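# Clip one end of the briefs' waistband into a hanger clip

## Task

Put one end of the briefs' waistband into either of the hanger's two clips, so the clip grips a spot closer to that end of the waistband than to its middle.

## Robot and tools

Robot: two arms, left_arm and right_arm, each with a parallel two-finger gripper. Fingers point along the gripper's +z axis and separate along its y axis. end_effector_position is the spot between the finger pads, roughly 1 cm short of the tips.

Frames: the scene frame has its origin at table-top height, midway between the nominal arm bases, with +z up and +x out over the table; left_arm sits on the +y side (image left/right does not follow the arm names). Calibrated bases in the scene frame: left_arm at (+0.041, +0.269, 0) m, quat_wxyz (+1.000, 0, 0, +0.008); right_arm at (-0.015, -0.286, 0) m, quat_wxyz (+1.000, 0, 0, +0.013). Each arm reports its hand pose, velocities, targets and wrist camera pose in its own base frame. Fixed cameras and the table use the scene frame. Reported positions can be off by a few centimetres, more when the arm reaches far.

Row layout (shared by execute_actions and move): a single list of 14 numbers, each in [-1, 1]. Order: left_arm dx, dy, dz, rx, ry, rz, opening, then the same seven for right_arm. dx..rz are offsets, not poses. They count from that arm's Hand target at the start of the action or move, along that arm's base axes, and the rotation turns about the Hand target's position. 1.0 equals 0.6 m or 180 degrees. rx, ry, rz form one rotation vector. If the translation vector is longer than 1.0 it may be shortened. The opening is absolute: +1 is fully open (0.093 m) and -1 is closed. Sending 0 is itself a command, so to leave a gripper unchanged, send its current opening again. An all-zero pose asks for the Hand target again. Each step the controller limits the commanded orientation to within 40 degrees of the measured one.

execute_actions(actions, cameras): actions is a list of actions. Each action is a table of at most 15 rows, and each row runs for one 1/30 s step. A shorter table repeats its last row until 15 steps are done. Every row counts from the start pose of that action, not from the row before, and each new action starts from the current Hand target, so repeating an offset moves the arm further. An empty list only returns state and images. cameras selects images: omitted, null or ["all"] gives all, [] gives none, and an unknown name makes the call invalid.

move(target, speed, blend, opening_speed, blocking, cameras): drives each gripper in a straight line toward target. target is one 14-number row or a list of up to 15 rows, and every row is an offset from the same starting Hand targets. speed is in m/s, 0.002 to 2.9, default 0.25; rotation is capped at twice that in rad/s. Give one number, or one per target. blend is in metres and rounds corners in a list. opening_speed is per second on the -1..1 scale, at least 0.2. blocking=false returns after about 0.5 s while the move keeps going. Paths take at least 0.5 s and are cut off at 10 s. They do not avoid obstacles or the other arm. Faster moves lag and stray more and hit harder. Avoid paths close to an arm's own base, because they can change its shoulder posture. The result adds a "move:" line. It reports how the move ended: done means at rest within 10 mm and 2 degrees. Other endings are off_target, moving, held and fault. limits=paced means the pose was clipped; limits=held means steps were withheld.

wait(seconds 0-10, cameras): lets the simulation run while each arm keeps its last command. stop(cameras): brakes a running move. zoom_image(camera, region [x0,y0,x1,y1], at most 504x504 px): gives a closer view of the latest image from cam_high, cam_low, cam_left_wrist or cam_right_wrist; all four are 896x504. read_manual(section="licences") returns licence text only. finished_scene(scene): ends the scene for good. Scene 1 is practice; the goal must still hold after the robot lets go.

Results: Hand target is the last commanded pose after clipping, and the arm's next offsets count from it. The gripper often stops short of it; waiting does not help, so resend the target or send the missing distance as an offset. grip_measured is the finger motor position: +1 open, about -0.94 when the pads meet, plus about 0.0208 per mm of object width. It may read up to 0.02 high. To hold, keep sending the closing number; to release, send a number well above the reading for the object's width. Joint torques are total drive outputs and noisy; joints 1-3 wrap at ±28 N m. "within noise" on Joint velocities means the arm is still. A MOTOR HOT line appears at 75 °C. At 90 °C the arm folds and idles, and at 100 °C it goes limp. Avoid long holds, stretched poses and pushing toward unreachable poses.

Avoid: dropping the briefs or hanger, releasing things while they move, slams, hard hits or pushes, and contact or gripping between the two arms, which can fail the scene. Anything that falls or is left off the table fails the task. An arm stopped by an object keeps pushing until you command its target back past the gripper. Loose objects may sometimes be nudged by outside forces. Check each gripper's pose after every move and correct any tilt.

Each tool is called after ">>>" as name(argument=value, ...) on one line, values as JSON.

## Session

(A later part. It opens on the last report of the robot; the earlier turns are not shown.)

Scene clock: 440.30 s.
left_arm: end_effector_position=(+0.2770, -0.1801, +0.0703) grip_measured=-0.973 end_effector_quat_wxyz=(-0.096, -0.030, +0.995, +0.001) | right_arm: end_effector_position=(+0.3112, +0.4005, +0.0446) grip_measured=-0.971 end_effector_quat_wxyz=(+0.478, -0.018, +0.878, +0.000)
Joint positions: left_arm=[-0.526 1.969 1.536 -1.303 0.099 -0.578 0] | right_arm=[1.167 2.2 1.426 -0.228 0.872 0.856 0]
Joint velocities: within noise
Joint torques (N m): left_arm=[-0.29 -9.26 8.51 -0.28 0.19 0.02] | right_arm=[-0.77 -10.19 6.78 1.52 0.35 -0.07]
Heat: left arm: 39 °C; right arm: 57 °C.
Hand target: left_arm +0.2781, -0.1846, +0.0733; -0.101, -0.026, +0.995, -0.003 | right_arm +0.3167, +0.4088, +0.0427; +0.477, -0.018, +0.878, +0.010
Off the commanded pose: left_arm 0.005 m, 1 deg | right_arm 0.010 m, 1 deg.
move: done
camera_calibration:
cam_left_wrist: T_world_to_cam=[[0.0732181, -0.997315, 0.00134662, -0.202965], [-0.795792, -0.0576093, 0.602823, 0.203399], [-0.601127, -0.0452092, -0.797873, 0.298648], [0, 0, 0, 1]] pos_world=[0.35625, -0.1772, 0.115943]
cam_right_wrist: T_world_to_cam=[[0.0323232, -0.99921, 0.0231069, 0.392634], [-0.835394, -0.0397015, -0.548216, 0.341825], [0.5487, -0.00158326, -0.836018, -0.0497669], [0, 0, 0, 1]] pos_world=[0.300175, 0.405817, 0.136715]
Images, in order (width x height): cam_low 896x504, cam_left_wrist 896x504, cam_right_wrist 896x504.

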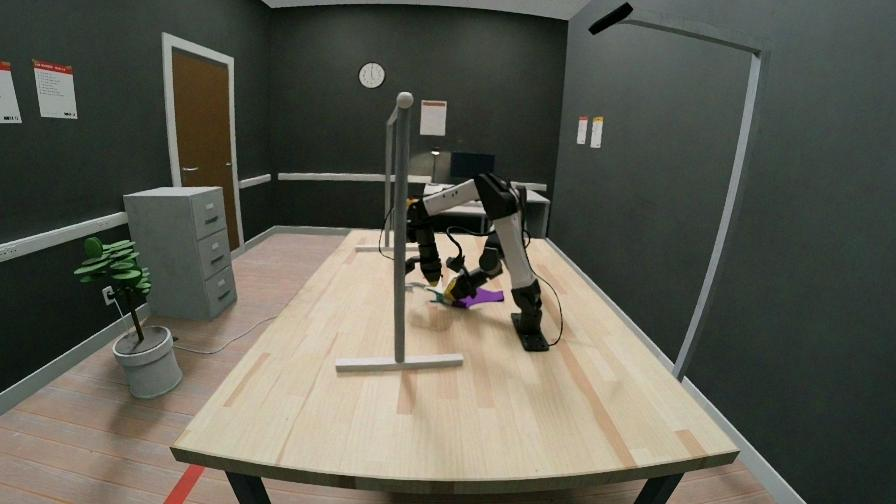

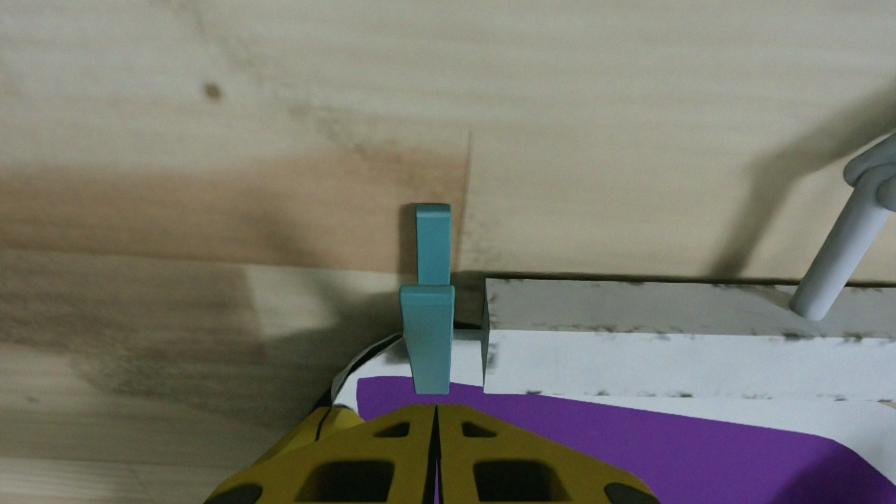

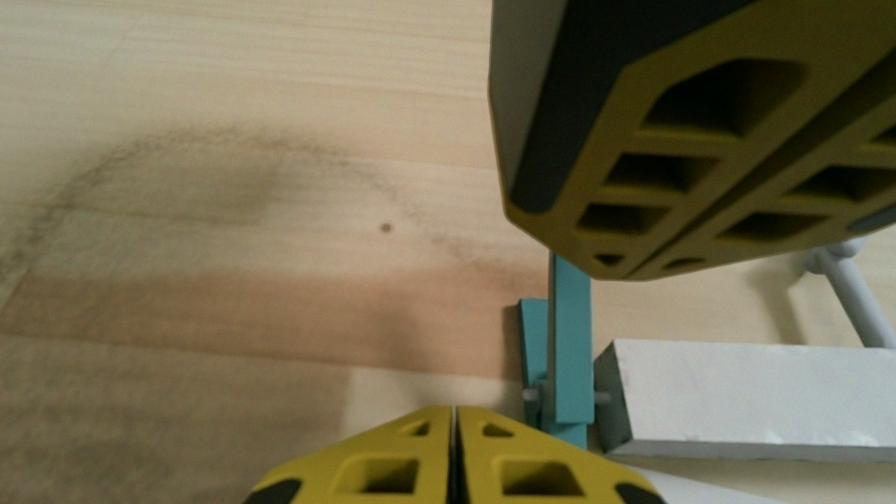

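>>> move(target=[[0.033,0.02,0.02,0,0,0,-1,0,0,0,0,0,0,-1],[0.035,0.092,0.02,0,0,0,-1,0,0,0,0,0,0,-1]], speed=0.15, blend=[0.015,0], cameras=["cam_low","cam_left_wrist"])

>>> zoom_image(camera="cam_left_wrist", region=[440, 300, 660, 460])

Scene clock: 485.40 s.
left_arm: end_effector_position=(+0.3053, -0.1327, +0.0787) grip_measured=-0.973 end_effector_quat_wxyz=(-0.101, -0.033, +0.994, -0.007) | right_arm: end_effector_position=(+0.3112, +0.4005, +0.0446) grip_measured=-0.971 end_effector_quat_wxyz=(+0.478, -0.018, +0.878, +0.000)
Joint positions: left_arm=[-0.365 1.987 1.594 -1.359 0.09 -0.423 0] | right_arm=[1.167 2.2 1.426 -0.228 0.872 0.856 0]
Joint velocities: within noise
Joint torques (N m): left_arm=[0.01 -13.15 4.88 -0.29 -0.02 0.05] | right_arm=[-0.73 -10.19 6.8 1.53 0.38 -0.07]
Heat: left arm: 43 °C; right arm: 57 °C.
Hand target: left_arm +0.2990, -0.1293, +0.0853; -0.101, -0.026, +0.995, -0.003 | right_arm +0.3167, +0.4088, +0.0427; +0.477, -0.018, +0.878, +0.010
Off the commanded pose: left_arm 0.010 m, 1 deg | right_arm 0.010 m, 1 deg.
move: done; blend cut to 0.0131 m at target 1
camera_calibration:
cam_left_wrist: T_world_to_cam=[[0.0810906, -0.996577, 0.0160754, -0.161305], [-0.7903, -0.0544616, 0.610295, 0.221712], [-0.60733, -0.0621936, -0.792011, 0.323667], [0, 0, 0, 1]] pos_world=[0.384872, -0.128548, 0.123631]
Images, in order (width x height): cam_low 896x504, cam_left_wrist 896x504.

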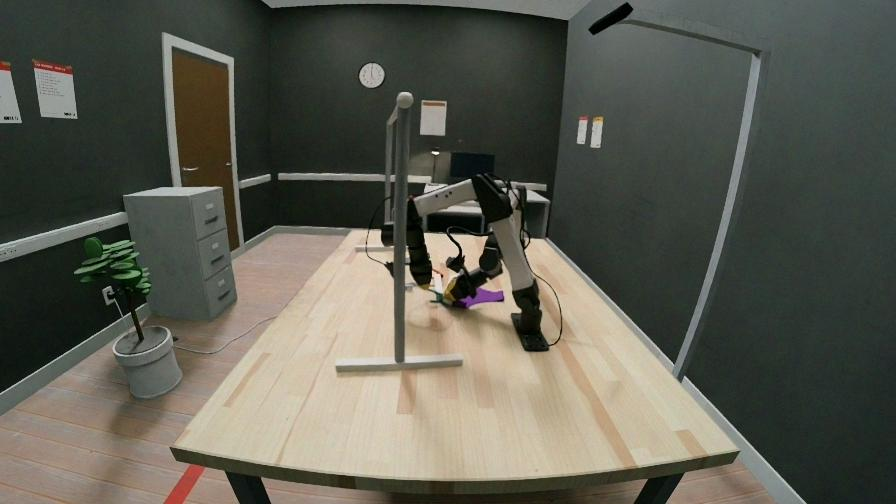

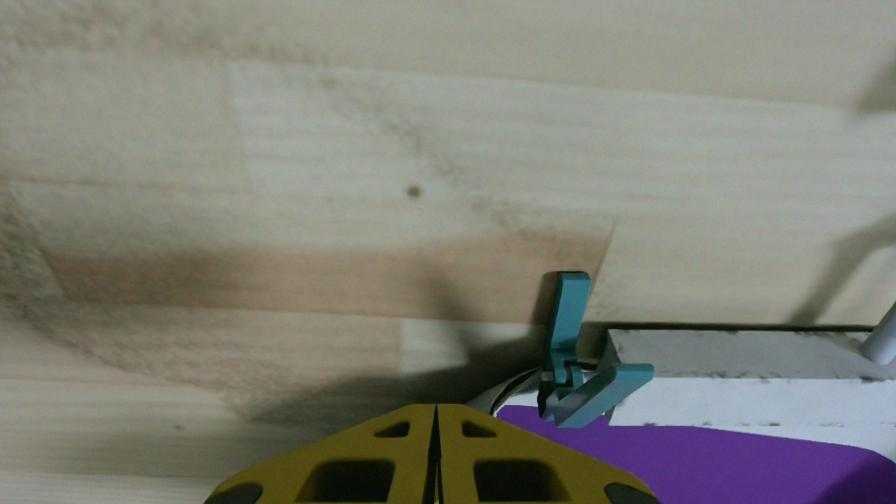

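Scaled by 2.291 from the camera's 896x504 image, which has a finer 1280x720 frame.

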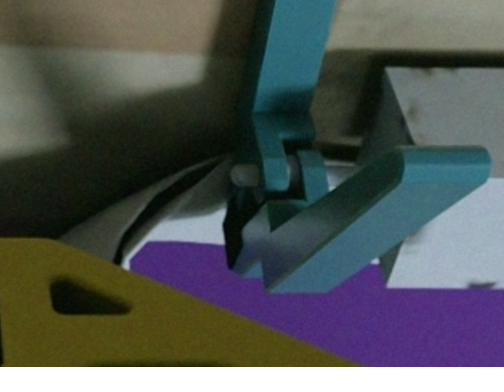

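>>> zoom_image(camera="cam_left_wrist", region=[500, 350, 620, 440])

>>> zoom_image(camera="cam_low", region=[425, 285, 467, 309])

Scaled by 4.200 from the camera's 896x504 image, which has a finer 1280x720 frame.

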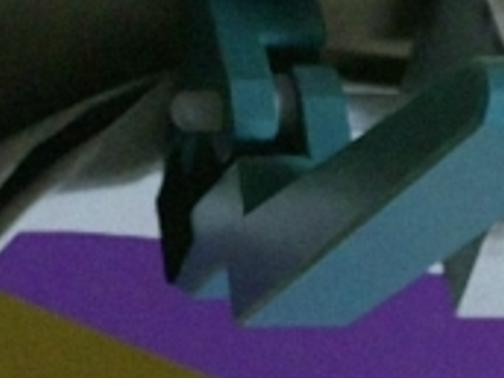

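Scaled by 12.000 from the camera's 896x504 image, which has a finer 1280x720 frame.

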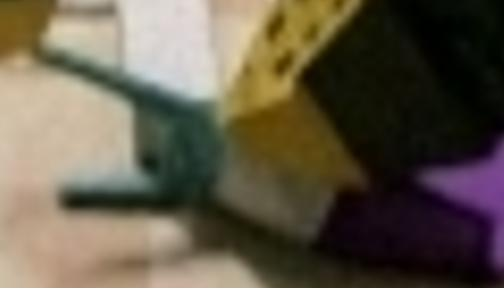

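>>> move(target=[0.04,0.02,0.05,0,0,0,-1,0,0,0,0,0,0,-0.5], speed=0.1, opening_speed=0.8, cameras=["cam_left_wrist","cam_right_wrist"])

>>> zoom_image(camera="cam_left_wrist", region=[440, 330, 660, 490])

Scene clock: 537.63 s.
left_arm: end_effector_position=(+0.3201, -0.1199, +0.1137) grip_measured=-0.973 end_effector_quat_wxyz=(-0.099, -0.030, +0.995, -0.009) | right_arm: end_effector_position=(+0.3112, +0.4005, +0.0446) grip_measured=-0.502 end_effector_quat_wxyz=(+0.478, -0.018, +0.878, +0.000)
Joint positions: left_arm=[-0.317 2.012 1.769 -1.509 0.084 -0.371 0] | right_arm=[1.167 2.2 1.426 -0.228 0.872 0.856 0.021]
Joint velocities: within noise
Joint torques (N m): left_arm=[0.55 -9.47 8.51 -0.3 -0.05 0.07] | right_arm=[-0.7 -10.21 6.79 1.5 0.36 -0.07]
Heat: left arm: 54 °C; right arm: 57 °C.
Hand target: left_arm +0.3230, -0.1174, +0.1152; -0.101, -0.026, +0.995, -0.003 | right_arm +0.3167, +0.4088, +0.0427; +0.477, -0.018, +0.878, +0.010
Off the commanded pose: left_arm 0.004 m, 1 deg | right_arm 0.010 m, 1 deg.
move: done
camera_calibration:
cam_left_wrist: T_world_to_cam=[[0.0761122, -0.996876, 0.0210896, -0.149336], [-0.792658, -0.0476616, 0.6078, 0.21457], [-0.604897, -0.0629779, -0.79381, 0.360419], [0, 0, 0, 1]] pos_world=[0.399463, -0.115944, 0.158838]
cam_right_wrist: T_world_to_cam=[[0.0323232, -0.99921, 0.0231069, 0.392634], [-0.835394, -0.0397015, -0.548216, 0.341825], [0.5487, -0.00158326, -0.836018, -0.0497669], [0, 0, 0, 1]] pos_world=[0.300175, 0.405817, 0.136715]
Images, in order (width x height): cam_left_wrist 896x504, cam_right_wrist 896x504.

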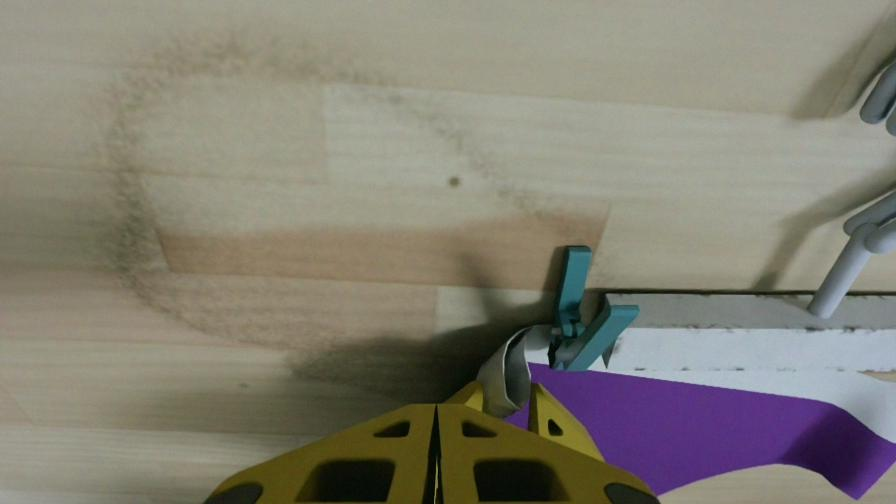

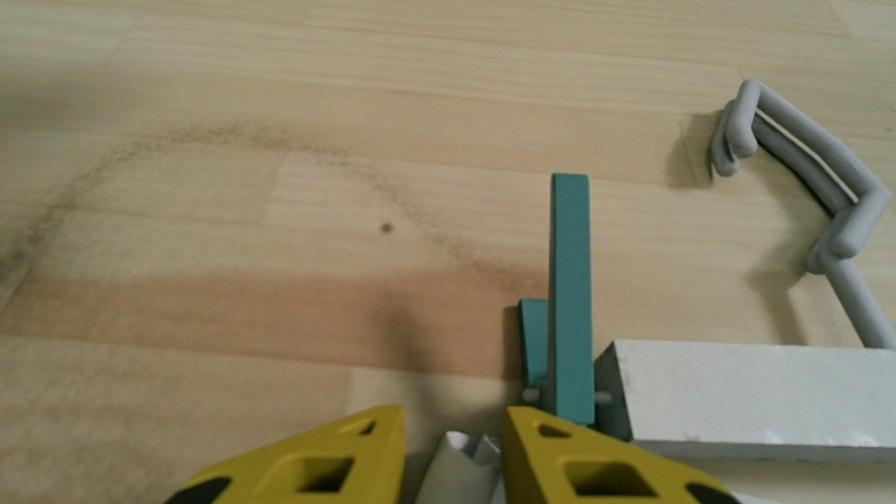

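Scaled by 2.291 from the camera's 896x504 image, which has a finer 1280x720 frame.

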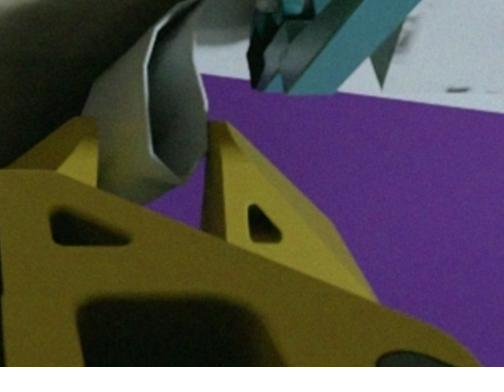

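>>> move(target=[[0,0,0.02,0,0,0,-1,-0.0133,-0.0192,0.02,0,0,0,-0.5],[0,0,0.04,0,0,0,-1,-0.0568,-0.0237,0.0472,0,0,0,-0.5],[0,0,0.06,0,0,0,-1,-0.1585,-0.0342,0.1107,0,0,0,-0.5]], speed=[0.08,0.07,0.2], cameras=["cam_low","cam_left_wrist","cam_right_wrist"])

>>> zoom_image(camera="cam_right_wrist", region=[420, 200, 720, 420])

Scene clock: 545.10 s.
left_arm: end_effector_position=(+0.3194, -0.1197, +0.1304) grip_measured=-0.973 end_effector_quat_wxyz=(-0.090, -0.029, +0.995, -0.012) | right_arm: end_effector_position=(+0.2184, +0.3878, +0.0960) grip_measured=-0.502 end_effector_quat_wxyz=(+0.468, -0.032, +0.883, +0.003)
Joint positions: left_arm=[-0.317 1.992 1.81 -1.55 0.084 -0.369 0] | right_arm=[1.366 2.002 1.384 -0.606 0.931 1.118 0.021]
Joint velocities: within noise
Joint torques (N m): left_arm=[0.59 -14.35 8.94 -0.24 -0.03 0.01] | right_arm=[-0.36 -12.14 6.24 0.76 0.89 0.18]
Heat: left arm: 53 °C; right arm: 58 °C.
Hand target: left_arm +0.3230, -0.1174, +0.1512; -0.101, -0.026, +0.995, -0.003 | right_arm +0.2217, +0.3883, +0.1091; +0.477, -0.018, +0.878, +0.010
Off the commanded pose: left_arm 0.021 m, 2 deg | right_arm 0.014 m, 2 deg.
joint sent to its limit (left arm) — joint 4 (wrist pitch), lower limit. The joint targets are off in orientation, not in position.
move: off_target (left_arm, right_arm)
camera_calibration:
cam_left_wrist: T_world_to_cam=[[0.074164, -0.99683, 0.0288021, -0.149783], [-0.803752, -0.0426526, 0.593433, 0.209899], [-0.590324, -0.0671612, -0.804368, 0.369629], [0, 0, 0, 1]] pos_world=[0.398016, -0.115531, 0.177071]
cam_right_wrist: T_world_to_cam=[[0.0603439, -0.997725, 0.0300436, 0.374351], [-0.846432, -0.0671002, -0.528252, 0.303086], [0.529066, 0.00644688, -0.848556, 0.0463446], [0, 0, 0, 1]] pos_world=[0.209432, 0.393538, 0.188185]
Images, in order (width x height): cam_low 896x504, cam_left_wrist 896x504, cam_right_wrist 896x504.

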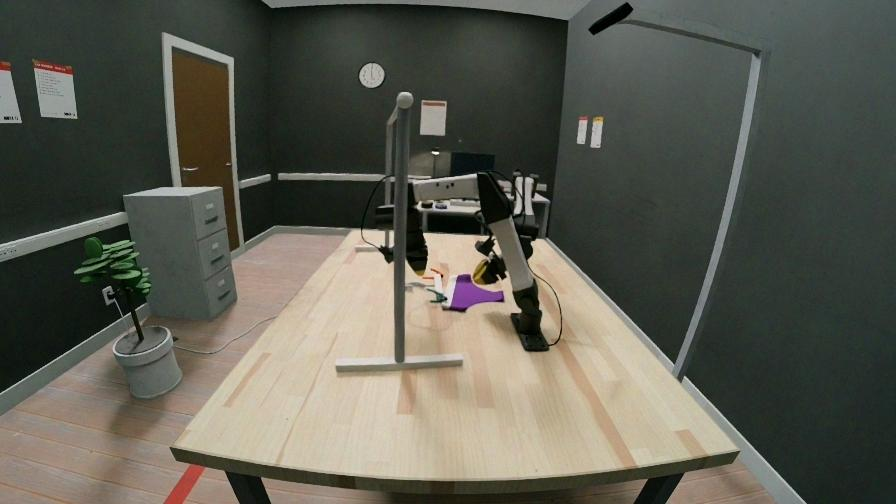

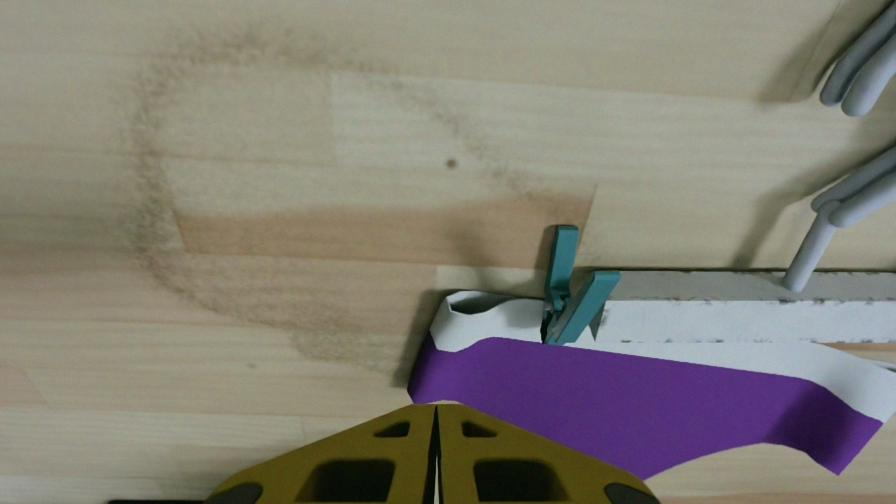

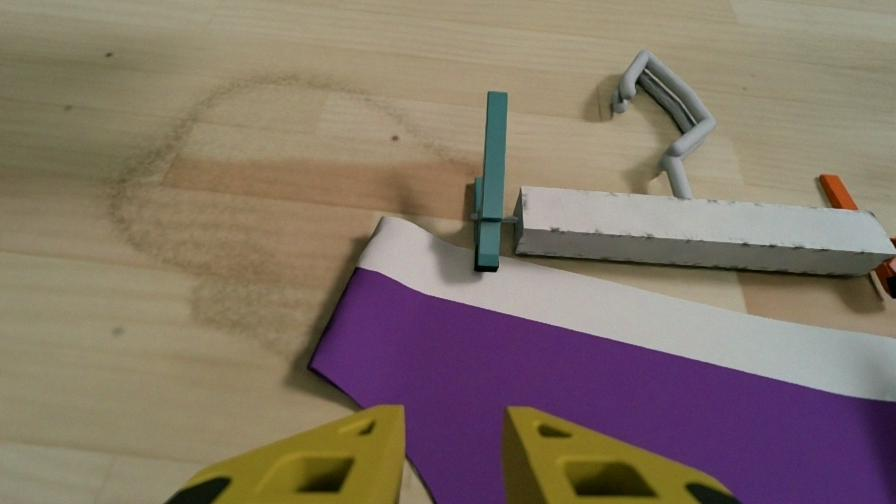

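Scaled by 1.680 from the camera's 896x504 image, which has a finer 1280x720 frame.

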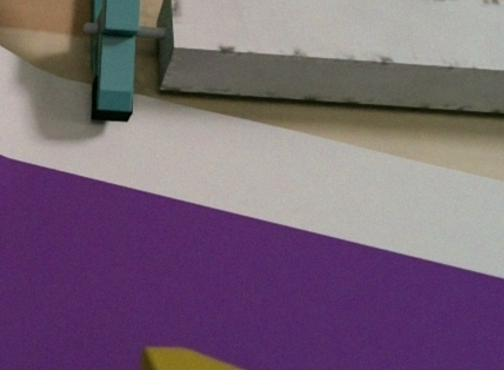

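>>> zoom_image(camera="cam_left_wrist", region=[430, 260, 630, 370])

>>> zoom_image(camera="cam_low", region=[415, 275, 485, 315])

Scaled by 2.520 from the camera's 896x504 image, which has a finer 1280x720 frame.

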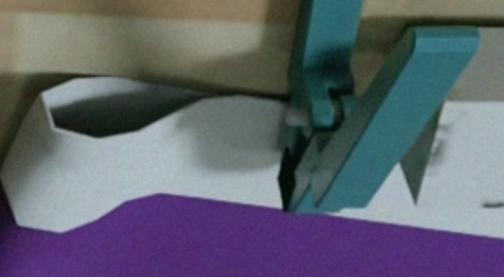

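Scaled by 7.200 from the camera's 896x504 image, which has a finer 1280x720 frame.

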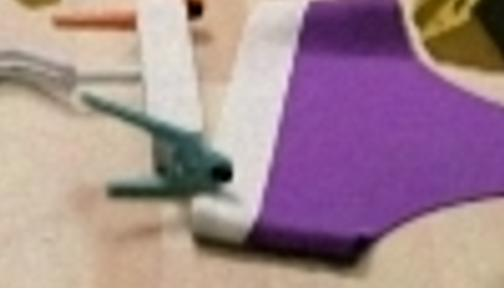

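>>> zoom_image(camera="cam_low", region=[432, 290, 460, 310])

>>> zoom_image(camera="cam_left_wrist", region=[520, 285, 600, 355])

>>> zoom_image(camera="cam_right_wrist", region=[440, 200, 540, 290])

Scaled by 18.000 from the camera's 896x504 image, which has a finer 1280x720 frame.

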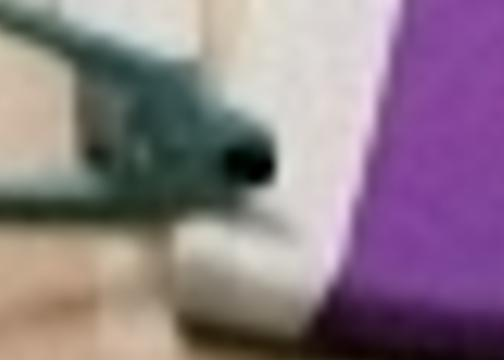

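Scaled by 6.300 from the camera's 896x504 image, which has a finer 1280x720 frame.

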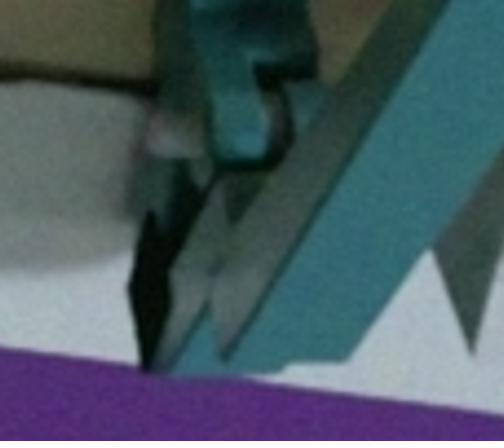

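Scaled by 5.040 from the camera's 896x504 image, which has a finer 1280x720 frame.

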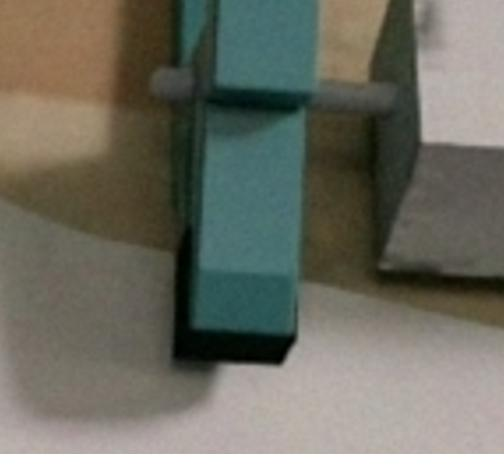

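>>> move(target=[0,0,0,0,0,0,-1,-0.0945,0,-0.015,0.006,-0.139,0,-0.5], speed=0.25, cameras=["cam_low","cam_right_wrist"])

>>> zoom_image(camera="cam_right_wrist", region=[420, 180, 580, 290])

Scene clock: 642.23 s.
left_arm: end_effector_position=(+0.3191, -0.1196, +0.1305) grip_measured=-0.973 end_effector_quat_wxyz=(-0.091, -0.029, +0.995, -0.012) | right_arm: end_effector_position=(+0.1654, +0.3895, +0.1054) grip_measured=-0.502 end_effector_quat_wxyz=(+0.649, -0.019, +0.761, +0.015)
Joint positions: left_arm=[-0.317 1.992 1.81 -1.552 0.084 -0.369 0] | right_arm=[1.573 2.091 1.265 -0.468 1.406 1.288 0.021]
Joint velocities: within noise
Joint torques (N m): left_arm=[0.59 -14.35 8.95 -0.23 -0.03 0.01] | right_arm=[0.09 -8.87 3.6 0.89 1.05 0.19]
Heat: left arm: 59 °C; right arm: 64 °C.
Hand target: left_arm +0.3230, -0.1174, +0.1512; -0.101, -0.026, +0.995, -0.003 | right_arm +0.1650, +0.3882, +0.1000; +0.657, -0.015, +0.754, +0.014
Off the commanded pose: left_arm 0.021 m, 2 deg | right_arm 0.005 m, 1 deg.
joint sent to its limit (left arm) — joint 4 (wrist pitch), lower limit. The joint targets are off in orientation, not in position.
move: off_target (left_arm)
camera_calibration:
cam_right_wrist: T_world_to_cam=[[0.0456032, -0.998935, 0.00694994, 0.384392], [-0.543401, -0.0306439, -0.838914, 0.231787], [0.838234, 0.0344806, -0.54422, -0.011833], [0, 0, 0, 1]] pos_world=[0.118342, 0.391493, 0.185338]
Images, in order (width x height): cam_low 896x504, cam_right_wrist 896x504.

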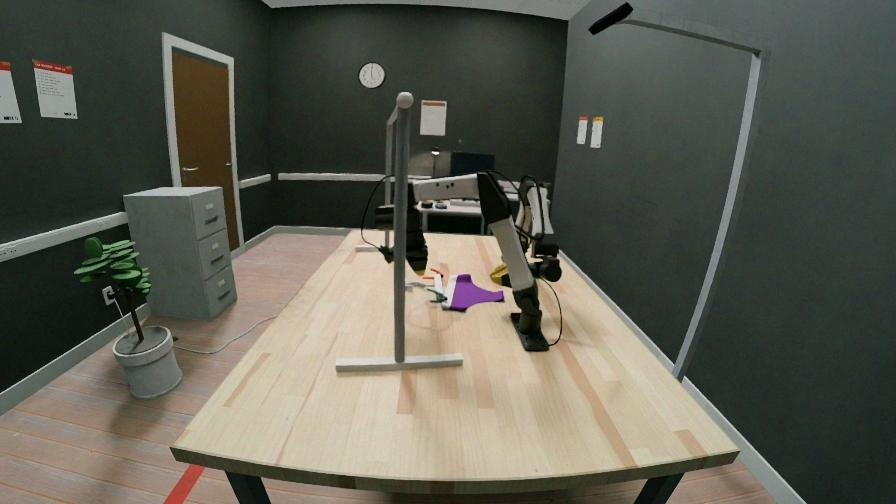

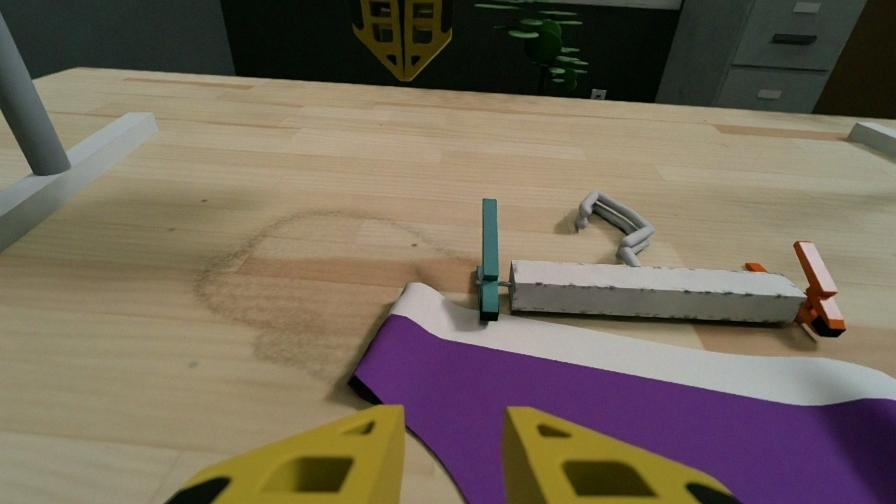

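Scaled by 3.150 from the camera's 896x504 image, which has a finer 1280x720 frame.

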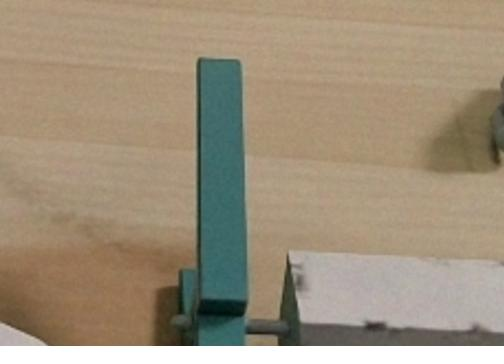

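>>> zoom_image(camera="cam_right_wrist", region=[445, 260, 545, 335])

>>> zoom_image(camera="cam_right_wrist", region=[770, 275, 870, 350])

Scaled by 5.040 from the camera's 896x504 image, which has a finer 1280x720 frame.

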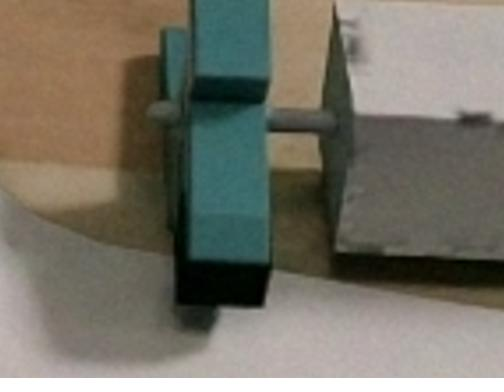

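Scaled by 5.040 from the camera's 896x504 image, which has a finer 1280x720 frame.

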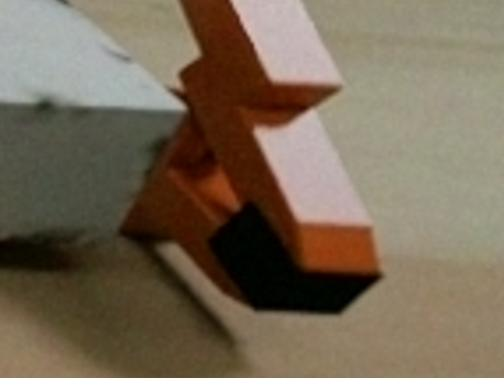

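>>> move(target=[0.0617,0.1623,0.033,0,0,0,-1,0.235,0.0397,0,-0.0121,0.2892,0,-0.36], speed=0.3, cameras=["cam_low","cam_right_wrist"])

>>> zoom_image(camera="cam_low", region=[425, 280, 475, 315])

Scene clock: 714.93 s.
left_arm: end_effector_position=(+0.3568, -0.0228, +0.1536) grip_measured=-0.973 end_effector_quat_wxyz=(-0.036, -0.033, +0.999, -0.014) | right_arm: end_effector_position=(+0.3076, +0.4083, +0.1050) grip_measured=-0.362 end_effector_quat_wxyz=(+0.268, -0.009, +0.963, +0.010)
Joint positions: left_arm=[-0.048 1.982 1.9 -1.56 0.033 -0.113 0] | right_arm=[1.071 2.252 2.017 -1.032 0.458 0.982 0.028]
Joint velocities: within noise
Joint torques (N m): left_arm=[0.49 -13.38 8.8 -0.01 -0.06 0.09] | right_arm=[0.06 -10.88 7.27 0.78 0.21 -0.07]
Heat: left arm: 62 °C; right arm: 60 °C.
Hand target: left_arm +0.3601, -0.0199, +0.1710; -0.101, -0.026, +0.995, -0.003 | right_arm +0.3060, +0.4120, +0.1001; +0.259, -0.020, +0.966, +0.006
Off the commanded pose: left_arm 0.018 m, 8 deg | right_arm 0.006 m, 2 deg.
joint sent to its limit (left arm) — joint 4 (wrist pitch), lower limit. The joint targets are off in orientation, not in position.
move: off_target (left_arm)
camera_calibration:
cam_right_wrist: T_world_to_cam=[[0.0252863, -0.999642, -0.00876678, 0.404782], [-0.991775, -0.0239846, -0.125729, 0.369604], [0.125474, 0.0118739, -0.992026, 0.14364], [0, 0, 0, 1]] pos_world=[0.338305, 0.411797, 0.192514]
Images, in order (width x height): cam_low 896x504, cam_right_wrist 896x504.

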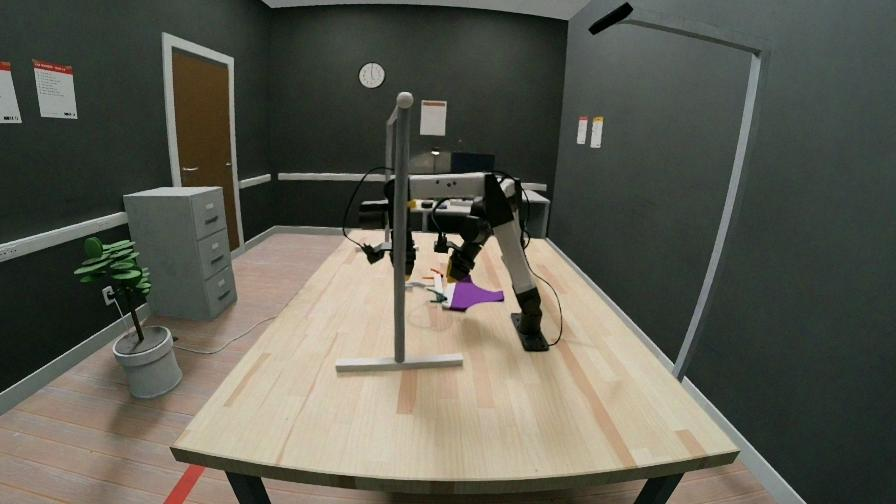

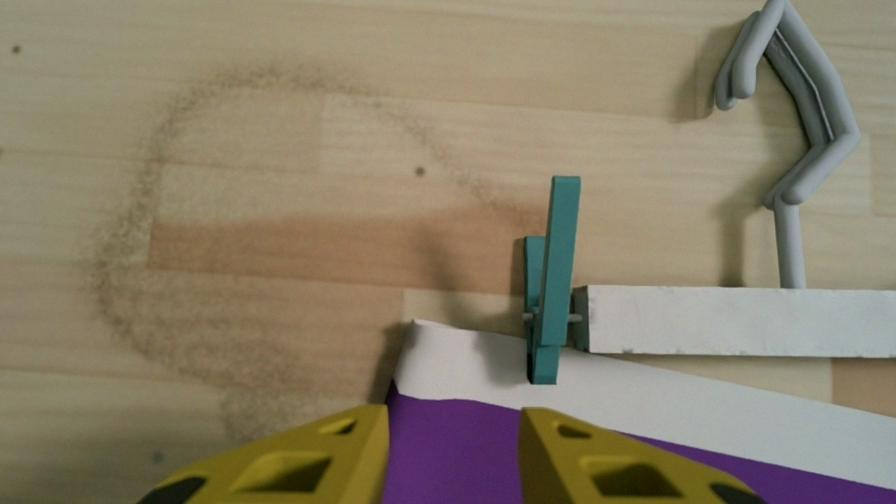

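Scaled by 10.080 from the camera's 896x504 image, which has a finer 1280x720 frame.

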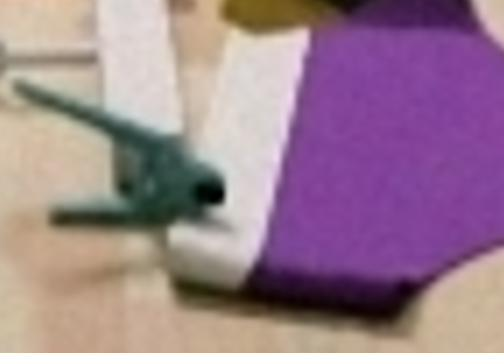

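>>> execute_actions(actions=[], cameras=["cam_right_wrist", "cam_low"])

Scene clock: 728.70 s.
left_arm: end_effector_position=(+0.3568, -0.0228, +0.1536) grip_measured=-0.973 end_effector_quat_wxyz=(-0.036, -0.033, +0.999, -0.014) | right_arm: end_effector_position=(+0.3075, +0.4080, +0.1049) grip_measured=-0.362 end_effector_quat_wxyz=(+0.268, -0.009, +0.963, +0.009)
Joint positions: left_arm=[-0.048 1.982 1.9 -1.56 0.033 -0.113 0] | right_arm=[1.071 2.252 2.017 -1.034 0.458 0.982 0.028]
Joint velocities: within noise
Joint torques (N m): left_arm=[0.49 -13.38 8.81 -0.01 -0.06 0.08] | right_arm=[0.05 -10.89 7.24 0.79 0.21 -0.07]
Heat: left arm: 63 °C; right arm: 62 °C.
Hand target: left_arm +0.3601, -0.0199, +0.1710; -0.101, -0.026, +0.995, -0.003 | right_arm +0.3060, +0.4120, +0.1001; +0.259, -0.020, +0.966, +0.006
Tool commands: left_gripper/opening=-1.0 right_gripper/opening=-0.36
Off the commanded pose: left_arm 0.018 m, 8 deg | right_arm 0.006 m, 2 deg.
camera_calibration:
cam_right_wrist: T_world_to_cam=[[0.0252246, -0.999655, -0.00738255, 0.404444], [-0.991864, -0.0241049, -0.124995, 0.369429], [0.124774, 0.0104755, -0.99213, 0.144384], [0, 0, 0, 1]] pos_world=[0.338206, 0.411697, 0.19241]
Images, in order (width x height): cam_low 896x504, cam_right_wrist 896x504.

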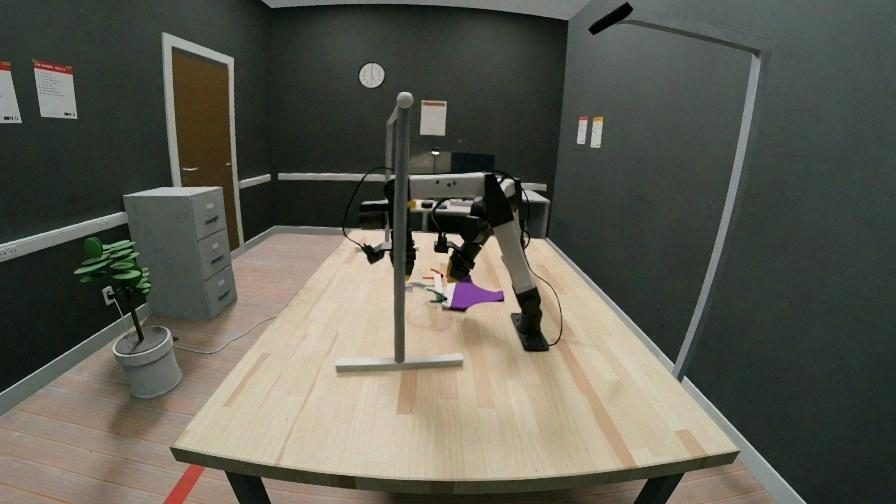

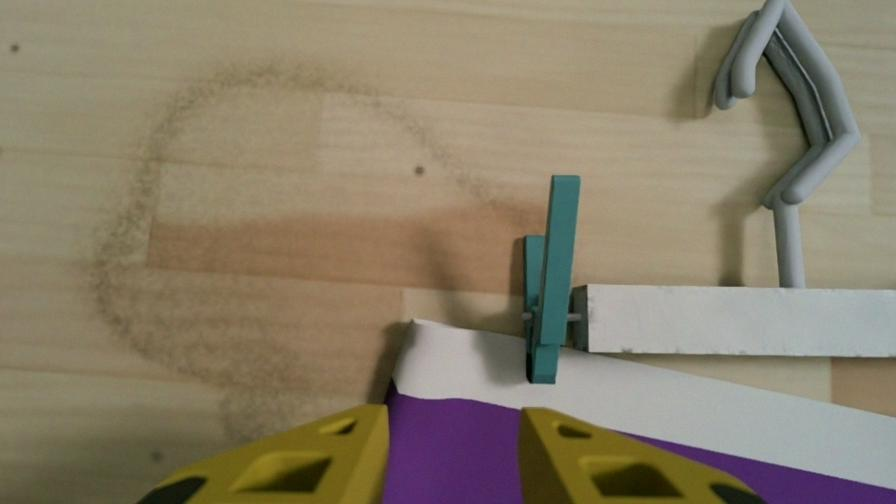

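>>> zoom_image(camera="cam_right_wrist", region=[370, 280, 690, 460])

>>> zoom_image(camera="cam_low", region=[410, 275, 480, 315])

Scaled by 1.575 from the camera's 896x504 image, which has a finer 1280x720 frame.

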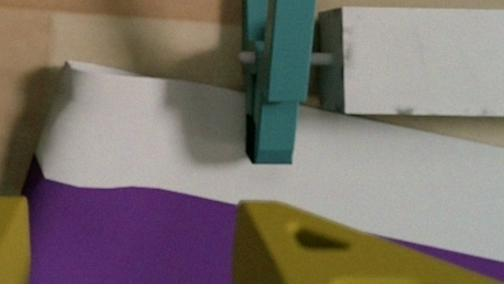

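Scaled by 7.200 from the camera's 896x504 image, which has a finer 1280x720 frame.

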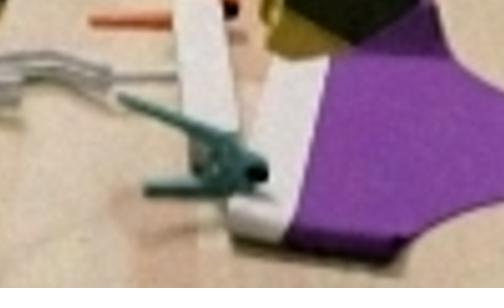

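>>> move(target=[0, 0, 0, 0, 0, 0, -1, 0.0367, 0.0033, -0.0717, 0, 0, 0, -0.44], speed=0.15, cameras=["cam_right_wrist"])

Scene clock: 768.77 s.
left_arm: end_effector_position=(+0.3568, -0.0228, +0.1536) grip_measured=-0.973 end_effector_quat_wxyz=(-0.036, -0.033, +0.999, -0.014) | right_arm: end_effector_position=(+0.3283, +0.4126, +0.0694) grip_measured=-0.438 end_effector_quat_wxyz=(+0.267, -0.011, +0.964, +0.007)
Joint positions: left_arm=[-0.048 1.982 1.9 -1.56 0.033 -0.113 0] | right_arm=[1.037 2.326 2.001 -0.931 0.448 0.942 0.024]
Joint velocities: within noise
Joint torques (N m): left_arm=[0.46 -13.39 8.8 0 -0.06 0.09] | right_arm=[-0.39 -11.96 4.34 1.19 0.19 -0.07]
Heat: left arm: 64 °C; right arm: 63 °C.
Hand target: left_arm +0.3601, -0.0199, +0.1710; -0.101, -0.026, +0.995, -0.003 | right_arm +0.3280, +0.4140, +0.0570; +0.259, -0.020, +0.966, +0.005
Off the commanded pose: left_arm 0.018 m, 8 deg | right_arm 0.012 m, 1 deg.
joint sent to its limit (left arm) — joint 4 (wrist pitch), lower limit. The joint targets are off in orientation, not in position.
move: off_target (left_arm, right_arm)
camera_calibration:
cam_right_wrist: T_world_to_cam=[[0.0287565, -0.999582, -0.00302137, 0.406673], [-0.991993, -0.028166, -0.123115, 0.387376], [0.122978, 0.00653753, -0.992388, 0.108806], [0, 0, 0, 1]] pos_world=[0.359199, 0.416703, 0.156899]
Images, in order (width x height): cam_right_wrist 896x504.

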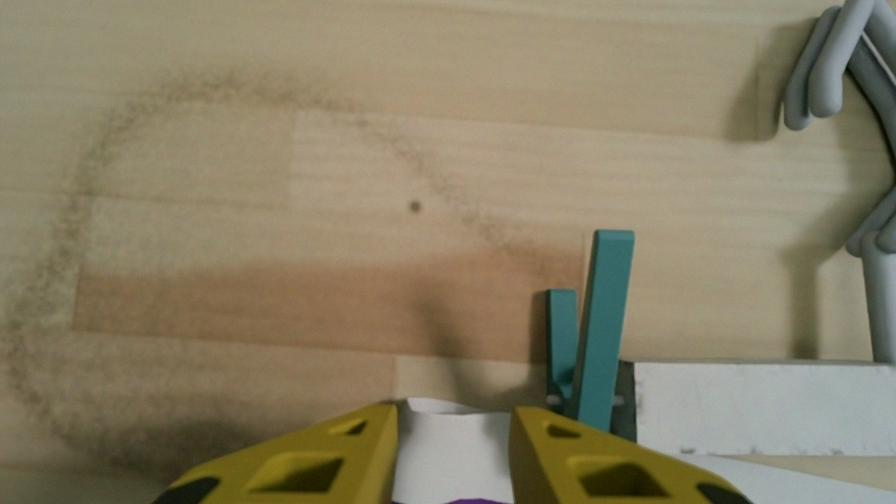

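>>> move(target=[0, 0, 0, 0, 0, 0, -1, -0.01, -0.01, -0.0583, 0, 0, 0, -0.44], speed=0.12, cameras=["cam_right_wrist"])

Scene clock: 775.80 s.
left_arm: end_effector_position=(+0.3568, -0.0228, +0.1536) grip_measured=-0.973 end_effector_quat_wxyz=(-0.036, -0.033, +0.999, -0.014) | right_arm: end_effector_position=(+0.3248, +0.4071, +0.0327) grip_measured=-0.438 end_effector_quat_wxyz=(+0.266, -0.014, +0.964, +0.006)
Joint positions: left_arm=[-0.048 1.982 1.9 -1.56 0.033 -0.113 0] | right_arm=[1.037 2.326 1.855 -0.788 0.446 0.937 0.024]
Joint velocities: within noise
Joint torques (N m): left_arm=[0.53 -13.37 8.83 -0.01 -0.06 0.08] | right_arm=[-0.01 -12.38 3.78 1.17 0.22 -0.02]
Heat: left arm: 64 °C; right arm: 65 °C.
Hand target: left_arm +0.3601, -0.0199, +0.1710; -0.101, -0.026, +0.995, -0.003 | right_arm +0.3220, +0.4080, +0.0219; +0.259, -0.020, +0.966, +0.005
Off the commanded pose: left_arm 0.018 m, 8 deg | right_arm 0.011 m, 1 deg.
joint sent to its limit (left arm) — joint 4 (wrist pitch), lower limit. The joint targets are off in orientation, not in position.
move: off_target (left_arm, right_arm)
camera_calibration:
cam_right_wrist: T_world_to_cam=[[0.0330942, -0.999451, 0.00147337, 0.399628], [-0.992211, -0.0330315, -0.120113, 0.381145], [0.120096, 0.00251316, -0.992759, 0.0754403], [0, 0, 0, 1]] pos_world=[0.355891, 0.411809, 0.120086]
Images, in order (width x height): cam_right_wrist 896x504.

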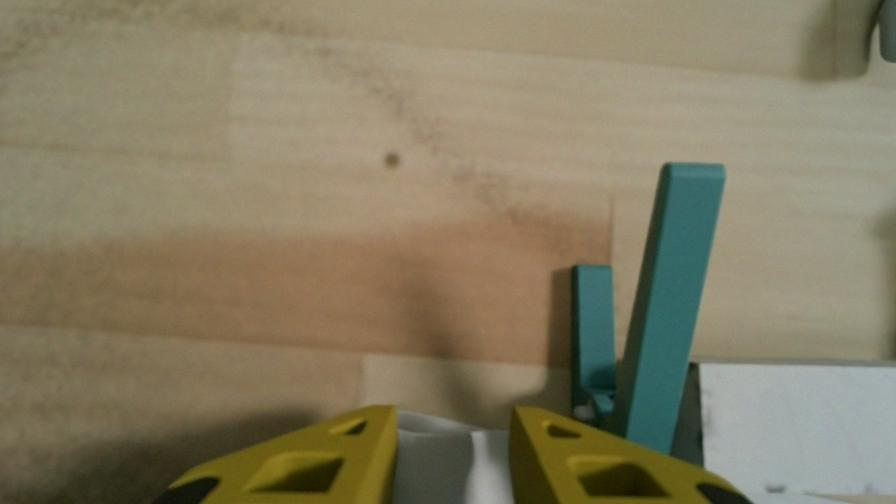

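>>> move(target=[0, 0, 0, 0, 0, 0, -1, -0.001, 0, -0.0332, 0, 0, 0, -0.44], speed=0.06, cameras=["cam_right_wrist"])

Scene clock: 781.13 s.
left_arm: end_effector_position=(+0.3568, -0.0228, +0.1536) grip_measured=-0.973 end_effector_quat_wxyz=(-0.036, -0.033, +0.999, -0.014) | right_arm: end_effector_position=(+0.3260, +0.4100, +0.0224) grip_measured=-0.438 end_effector_quat_wxyz=(+0.271, -0.013, +0.962, +0.015)
Joint positions: left_arm=[-0.048 1.982 1.9 -1.56 0.033 -0.113 0] | right_arm=[1.038 2.331 1.814 -0.719 0.446 0.936 0.024]
Joint velocities: within noise
Joint torques (N m): left_arm=[0.46 -13.41 8.81 0 -0.06 0.09] | right_arm=[0.03 -10.89 3.56 1.17 0.22 0.02]
Heat: left arm: 64 °C; right arm: 65 °C.
Hand target: left_arm +0.3601, -0.0199, +0.1710; -0.101, -0.026, +0.995, -0.003 | right_arm +0.3215, +0.4080, +0.0022; +0.259, -0.020, +0.966, +0.006
Off the commanded pose: left_arm 0.018 m, 8 deg | right_arm 0.021 m, 2 deg.
joint sent to its limit (left arm) — joint 4 (wrist pitch), lower limit. The joint targets are off in orientation, not in position.
move: off_target (left_arm, right_arm)
camera_calibration:
cam_right_wrist: T_world_to_cam=[[0.0352807, -0.999221, -0.0176954, 0.402167], [-0.990625, -0.0326279, -0.132658, 0.380845], [0.131977, 0.0222098, -0.991004, 0.0530786], [0, 0, 0, 1]] pos_world=[0.35608, 0.413101, 0.11024]
Images, in order (width x height): cam_right_wrist 896x504.

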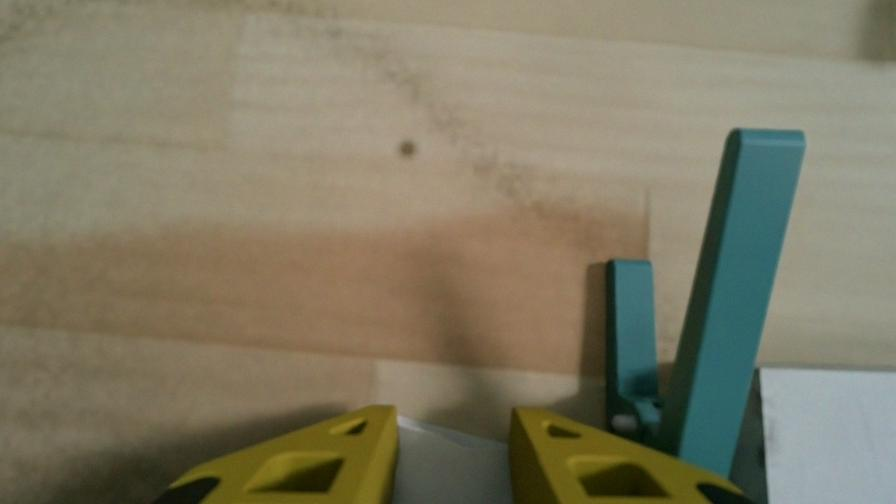

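>>> move(target=[0, 0, 0, 0, 0, 0, -1, -0.004, -0.006, -0.0117, 0, 0, 0, -0.44], speed=0.05, cameras=["cam_right_wrist", "cam_low"])

Scene clock: 792.10 s.
left_arm: end_effector_position=(+0.3568, -0.0228, +0.1536) grip_measured=-0.973 end_effector_quat_wxyz=(-0.036, -0.033, +0.999, -0.014) | right_arm: end_effector_position=(+0.3259, +0.4093, +0.0154) grip_measured=-0.438 end_effector_quat_wxyz=(+0.274, -0.011, +0.961, +0.018)
Joint positions: left_arm=[-0.048 1.982 1.9 -1.56 0.033 -0.113 0] | right_arm=[1.038 2.331 1.782 -0.679 0.448 0.936 0.024]
Joint velocities: within noise
Joint torques (N m): left_arm=[0.49 -13.39 8.81 -0.01 -0.06 0.09] | right_arm=[0.02 -11.48 2.85 1.13 0.22 0]
Heat: left arm: 64 °C; right arm: 66 °C.
Hand target: left_arm +0.3601, -0.0199, +0.1710; -0.101, -0.026, +0.995, -0.003 | right_arm +0.3191, +0.4045, -0.0048; +0.259, -0.020, +0.966, +0.006
Off the commanded pose: left_arm 0.018 m, 8 deg | right_arm 0.022 m, 3 deg.
joint sent to its limit (left arm) — joint 4 (wrist pitch), lower limit. The joint targets are off in orientation, not in position.
move: off_target (left_arm, right_arm)
camera_calibration:
cam_right_wrist: T_world_to_cam=[[0.0349074, -0.999114, -0.0235097, 0.401453], [-0.989933, -0.0313388, -0.138027, 0.379071], [0.137168, 0.0280912, -0.990149, 0.0420112], [0, 0, 0, 1]] pos_world=[0.355478, 0.411797, 0.103358]
Images, in order (width x height): cam_low 896x504, cam_right_wrist 896x504.

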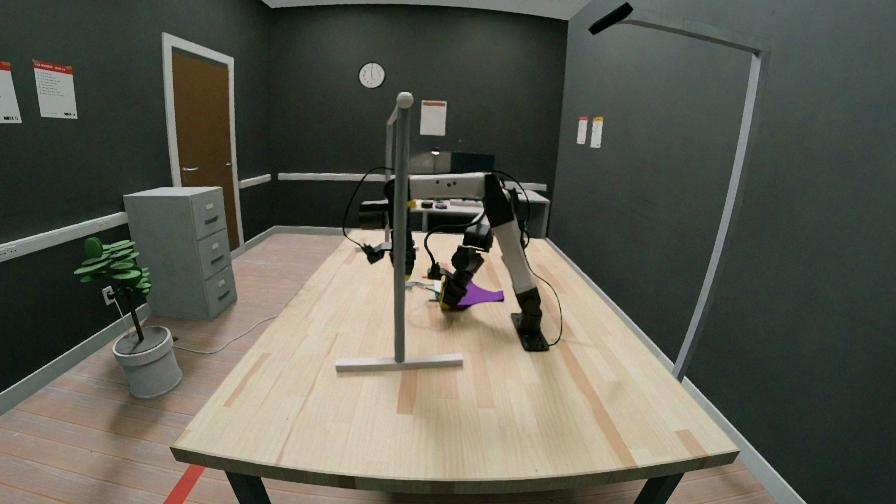

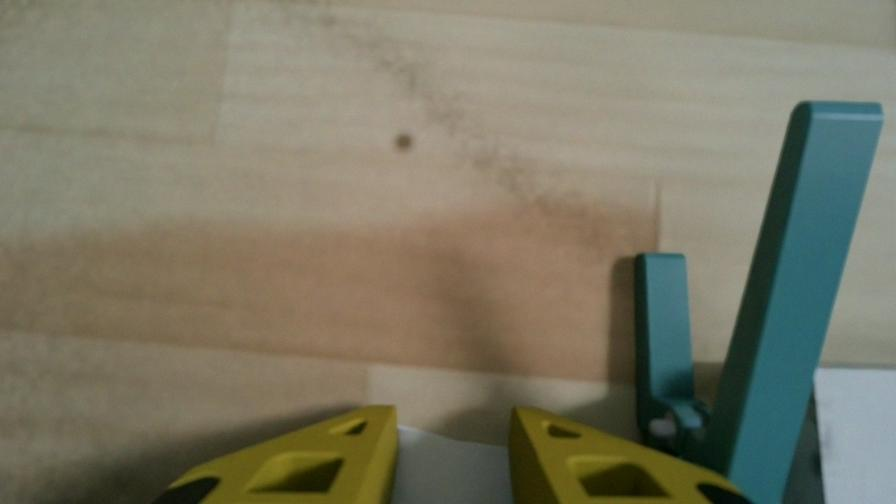

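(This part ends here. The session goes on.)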